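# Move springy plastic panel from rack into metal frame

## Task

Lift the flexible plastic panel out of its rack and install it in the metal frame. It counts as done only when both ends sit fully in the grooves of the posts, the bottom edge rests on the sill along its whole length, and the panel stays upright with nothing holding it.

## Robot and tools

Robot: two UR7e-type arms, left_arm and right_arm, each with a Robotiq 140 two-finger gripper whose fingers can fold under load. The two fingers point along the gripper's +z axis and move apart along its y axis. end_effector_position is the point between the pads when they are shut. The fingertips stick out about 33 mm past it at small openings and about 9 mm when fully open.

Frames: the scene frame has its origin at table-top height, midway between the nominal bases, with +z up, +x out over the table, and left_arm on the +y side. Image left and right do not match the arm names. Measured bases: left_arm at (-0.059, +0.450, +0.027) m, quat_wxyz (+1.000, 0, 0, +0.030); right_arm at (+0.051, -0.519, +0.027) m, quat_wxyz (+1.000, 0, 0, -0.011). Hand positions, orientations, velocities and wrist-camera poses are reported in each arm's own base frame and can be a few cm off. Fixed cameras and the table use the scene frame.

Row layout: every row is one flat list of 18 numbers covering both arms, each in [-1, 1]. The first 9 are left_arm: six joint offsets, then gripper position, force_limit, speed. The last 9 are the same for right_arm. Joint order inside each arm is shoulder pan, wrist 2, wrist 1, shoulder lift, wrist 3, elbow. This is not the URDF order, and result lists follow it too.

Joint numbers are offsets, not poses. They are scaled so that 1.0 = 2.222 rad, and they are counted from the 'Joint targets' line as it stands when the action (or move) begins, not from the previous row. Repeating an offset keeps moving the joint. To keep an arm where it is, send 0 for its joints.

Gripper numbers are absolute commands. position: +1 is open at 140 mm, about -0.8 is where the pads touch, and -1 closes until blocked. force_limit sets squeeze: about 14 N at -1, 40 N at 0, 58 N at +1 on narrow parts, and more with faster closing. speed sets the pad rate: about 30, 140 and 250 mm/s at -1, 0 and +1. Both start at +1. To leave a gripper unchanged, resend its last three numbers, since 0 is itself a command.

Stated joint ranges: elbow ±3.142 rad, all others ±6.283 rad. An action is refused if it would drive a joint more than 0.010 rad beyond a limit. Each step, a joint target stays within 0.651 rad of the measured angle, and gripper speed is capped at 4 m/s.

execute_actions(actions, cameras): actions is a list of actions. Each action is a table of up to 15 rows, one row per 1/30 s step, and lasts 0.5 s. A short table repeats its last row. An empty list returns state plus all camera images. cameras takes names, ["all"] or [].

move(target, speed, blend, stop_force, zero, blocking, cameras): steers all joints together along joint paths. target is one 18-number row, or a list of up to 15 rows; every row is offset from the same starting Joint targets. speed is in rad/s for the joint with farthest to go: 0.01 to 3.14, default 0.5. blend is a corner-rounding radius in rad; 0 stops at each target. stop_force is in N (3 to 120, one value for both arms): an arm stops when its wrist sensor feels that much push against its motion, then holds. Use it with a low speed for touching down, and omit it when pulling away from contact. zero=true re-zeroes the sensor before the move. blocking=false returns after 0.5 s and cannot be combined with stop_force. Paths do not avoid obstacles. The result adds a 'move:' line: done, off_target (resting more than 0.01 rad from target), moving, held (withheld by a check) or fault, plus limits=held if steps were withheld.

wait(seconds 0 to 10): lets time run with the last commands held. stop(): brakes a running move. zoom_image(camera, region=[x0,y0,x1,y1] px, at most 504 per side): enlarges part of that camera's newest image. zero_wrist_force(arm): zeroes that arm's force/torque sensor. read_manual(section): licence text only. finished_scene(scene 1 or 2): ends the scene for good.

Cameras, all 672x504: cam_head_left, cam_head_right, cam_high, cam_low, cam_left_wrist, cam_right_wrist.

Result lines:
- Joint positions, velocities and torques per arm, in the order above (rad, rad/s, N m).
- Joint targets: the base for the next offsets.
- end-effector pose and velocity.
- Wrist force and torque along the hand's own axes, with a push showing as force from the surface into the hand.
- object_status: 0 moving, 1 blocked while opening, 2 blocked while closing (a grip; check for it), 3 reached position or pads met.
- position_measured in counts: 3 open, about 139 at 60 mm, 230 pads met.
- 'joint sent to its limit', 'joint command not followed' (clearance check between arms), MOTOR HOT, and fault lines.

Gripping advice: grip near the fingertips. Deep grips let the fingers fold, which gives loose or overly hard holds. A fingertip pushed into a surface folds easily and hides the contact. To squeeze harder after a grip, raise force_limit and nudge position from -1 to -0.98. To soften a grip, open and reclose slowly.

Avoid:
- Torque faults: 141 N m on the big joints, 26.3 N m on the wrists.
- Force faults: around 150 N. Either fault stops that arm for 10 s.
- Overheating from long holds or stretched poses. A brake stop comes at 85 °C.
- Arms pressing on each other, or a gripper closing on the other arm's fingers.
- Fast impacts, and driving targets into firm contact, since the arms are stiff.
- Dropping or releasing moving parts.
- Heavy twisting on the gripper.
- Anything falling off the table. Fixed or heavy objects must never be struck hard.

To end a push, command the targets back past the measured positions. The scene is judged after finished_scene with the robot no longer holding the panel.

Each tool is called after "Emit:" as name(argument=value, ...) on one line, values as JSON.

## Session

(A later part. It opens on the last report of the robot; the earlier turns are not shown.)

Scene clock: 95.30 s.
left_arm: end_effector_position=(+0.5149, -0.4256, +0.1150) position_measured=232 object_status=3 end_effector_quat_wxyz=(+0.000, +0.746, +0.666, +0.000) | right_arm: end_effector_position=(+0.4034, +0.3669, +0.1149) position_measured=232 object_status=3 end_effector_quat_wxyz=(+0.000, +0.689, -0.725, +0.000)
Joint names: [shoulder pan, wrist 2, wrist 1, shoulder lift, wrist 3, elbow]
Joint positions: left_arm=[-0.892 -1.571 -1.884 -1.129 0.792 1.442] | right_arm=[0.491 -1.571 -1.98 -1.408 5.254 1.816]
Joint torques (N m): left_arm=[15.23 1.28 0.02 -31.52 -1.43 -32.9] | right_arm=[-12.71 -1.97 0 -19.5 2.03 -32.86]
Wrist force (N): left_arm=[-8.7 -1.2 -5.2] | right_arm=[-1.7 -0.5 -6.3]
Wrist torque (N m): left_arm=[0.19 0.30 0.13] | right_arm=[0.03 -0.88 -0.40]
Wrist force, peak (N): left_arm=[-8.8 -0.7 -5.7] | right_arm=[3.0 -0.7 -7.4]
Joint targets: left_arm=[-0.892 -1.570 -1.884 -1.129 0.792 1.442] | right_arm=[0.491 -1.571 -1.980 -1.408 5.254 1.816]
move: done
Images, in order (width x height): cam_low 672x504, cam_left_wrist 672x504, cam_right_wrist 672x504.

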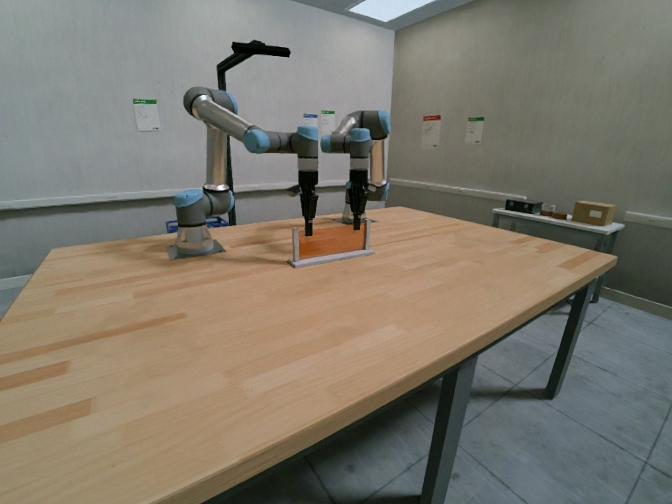

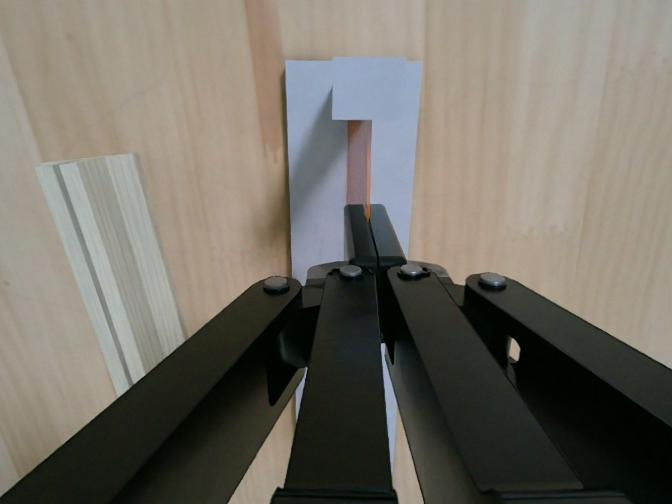

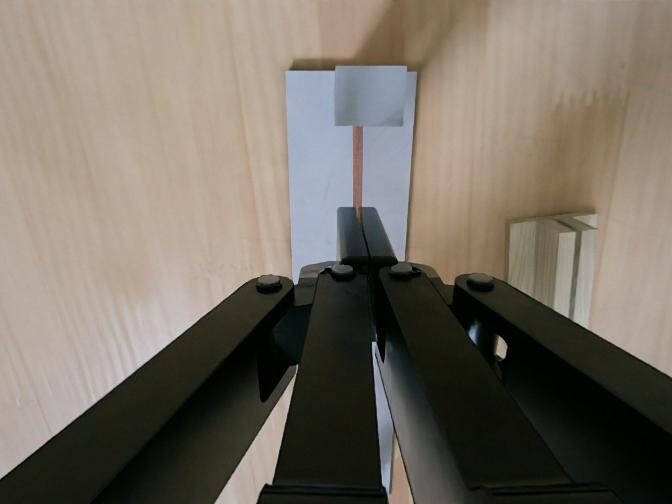

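Emit:
move(target=[0,0,0,0,0,0,-0.2,1,-1,0,0,0,0,0,0,-0.2,1,-1])

Emit:
move(target=[0,0,0.1079,-0.0207,0,-0.0871,-0.2,1,-1,0,0,0.1157,-0.0297,0,-0.0860,-0.2,1,-1], speed=0.25, cameras=["cam_left_wrist","cam_right_wrist","cam_low"])

Emit:
zoom_image(camera="cam_low", region=[270, 190, 390, 280])

Scene clock: 99.33 s.
left_arm: end_effector_position=(+0.5149, -0.4256, +0.1150) position_measured=154 object_status=0 end_effector_quat_wxyz=(+0.000, +0.746, +0.666, +0.000) | right_arm: end_effector_position=(+0.4034, +0.3668, +0.1149) position_measured=154 object_status=0 end_effector_quat_wxyz=(+0.000, +0.689, -0.725, +0.000)
Joint names: [shoulder pan, wrist 2, wrist 1, shoulder lift, wrist 3, elbow]
Joint positions: left_arm=[-0.892 -1.57 -1.884 -1.129 0.792 1.442] | right_arm=[0.491 -1.571 -1.98 -1.408 5.254 1.816]
Joint torques (N m): left_arm=[-4.06 -0.53 -3.94 -59.92 -0.72 -32.03] | right_arm=[6.35 -1.42 -4.97 -36.71 1.93 -32.52]
Wrist force (N): left_arm=[-0.5 0.5 -0.3] | right_arm=[3.4 -0.8 1.8]
Wrist torque (N m): left_arm=[0.13 0.07 0.07] | right_arm=[0.09 -0.75 -0.39]
Wrist force, peak (N): left_arm=[-8.9 -0.9 -5.9] | right_arm=[-1.8 -0.6 -7.0]
Joint targets: left_arm=[-0.892 -1.570 -1.884 -1.129 0.792 1.442] | right_arm=[0.491 -1.571 -1.980 -1.408 5.254 1.816]
move: done

Scene clock: 101.00 s.
left_arm: end_effector_position=(+0.5150, -0.4256, +0.2148) position_measured=154 object_status=3 end_effector_quat_wxyz=(+0.000, +0.746, +0.666, +0.000) | right_arm: end_effector_position=(+0.4034, +0.3669, +0.2150) position_measured=154 object_status=3 end_effector_quat_wxyz=(+0.000, +0.689, -0.725, +0.000)
Joint names: [shoulder pan, wrist 2, wrist 1, shoulder lift, wrist 3, elbow]
Joint positions: left_arm=[-0.892 -1.57 -1.645 -1.175 0.792 1.249] | right_arm=[0.491 -1.571 -1.723 -1.473 5.254 1.626]
Joint torques (N m): left_arm=[-3.53 -0.45 -1.32 -59.39 -0.31 -37.08] | right_arm=[9.68 -1.2 -1.55 -35.96 1.67 -40.01]
Wrist force (N): left_arm=[-0.3 0.4 -0.7] | right_arm=[3.3 -0.9 1.6]
Wrist torque (N m): left_arm=[0.12 0.02 0.03] | right_arm=[0.06 -0.72 -0.38]
Wrist force, peak (N): left_arm=[-0.5 0.6 -1.6] | right_arm=[3.7 -0.5 2.5]
Joint targets: left_arm=[-0.892 -1.570 -1.644 -1.175 0.792 1.249] | right_arm=[0.491 -1.571 -1.723 -1.474 5.254 1.625]
move: done
Images, in order (width x height): cam_low 672x504, cam_left_wrist 672x504, cam_right_wrist 672x504.

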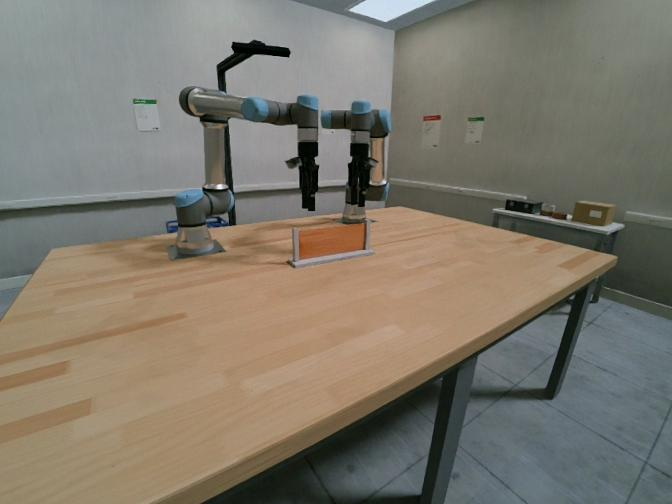

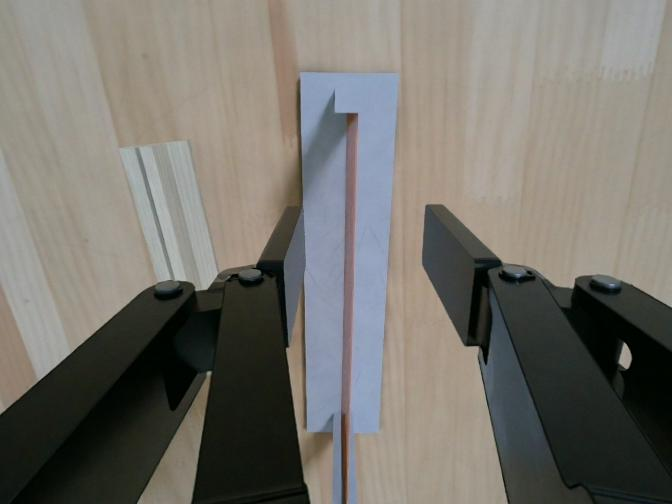

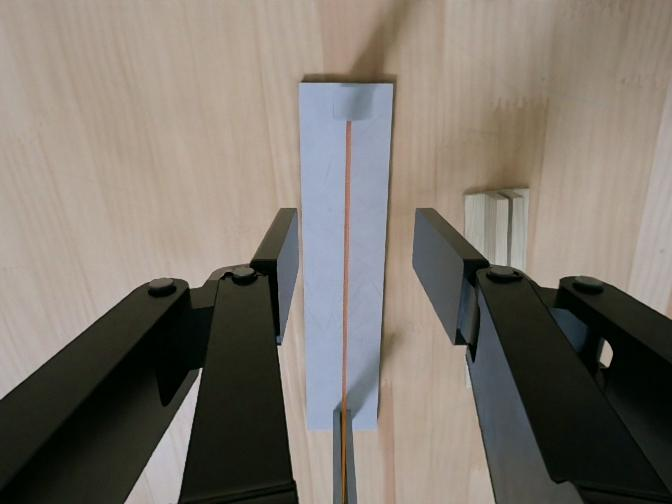

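Scaled by 4.200 from the camera's 672x504 image, which has a finer 960x720 frame.

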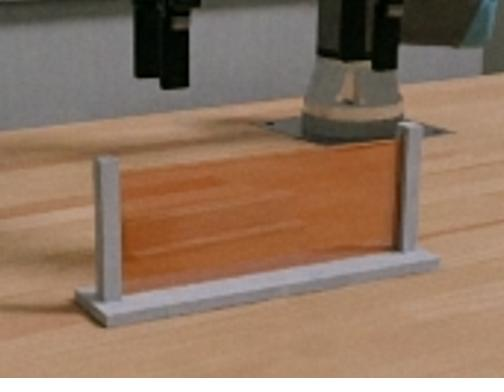

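Emit:
finished_scene(scene=2)

The scene is finished: the task was done.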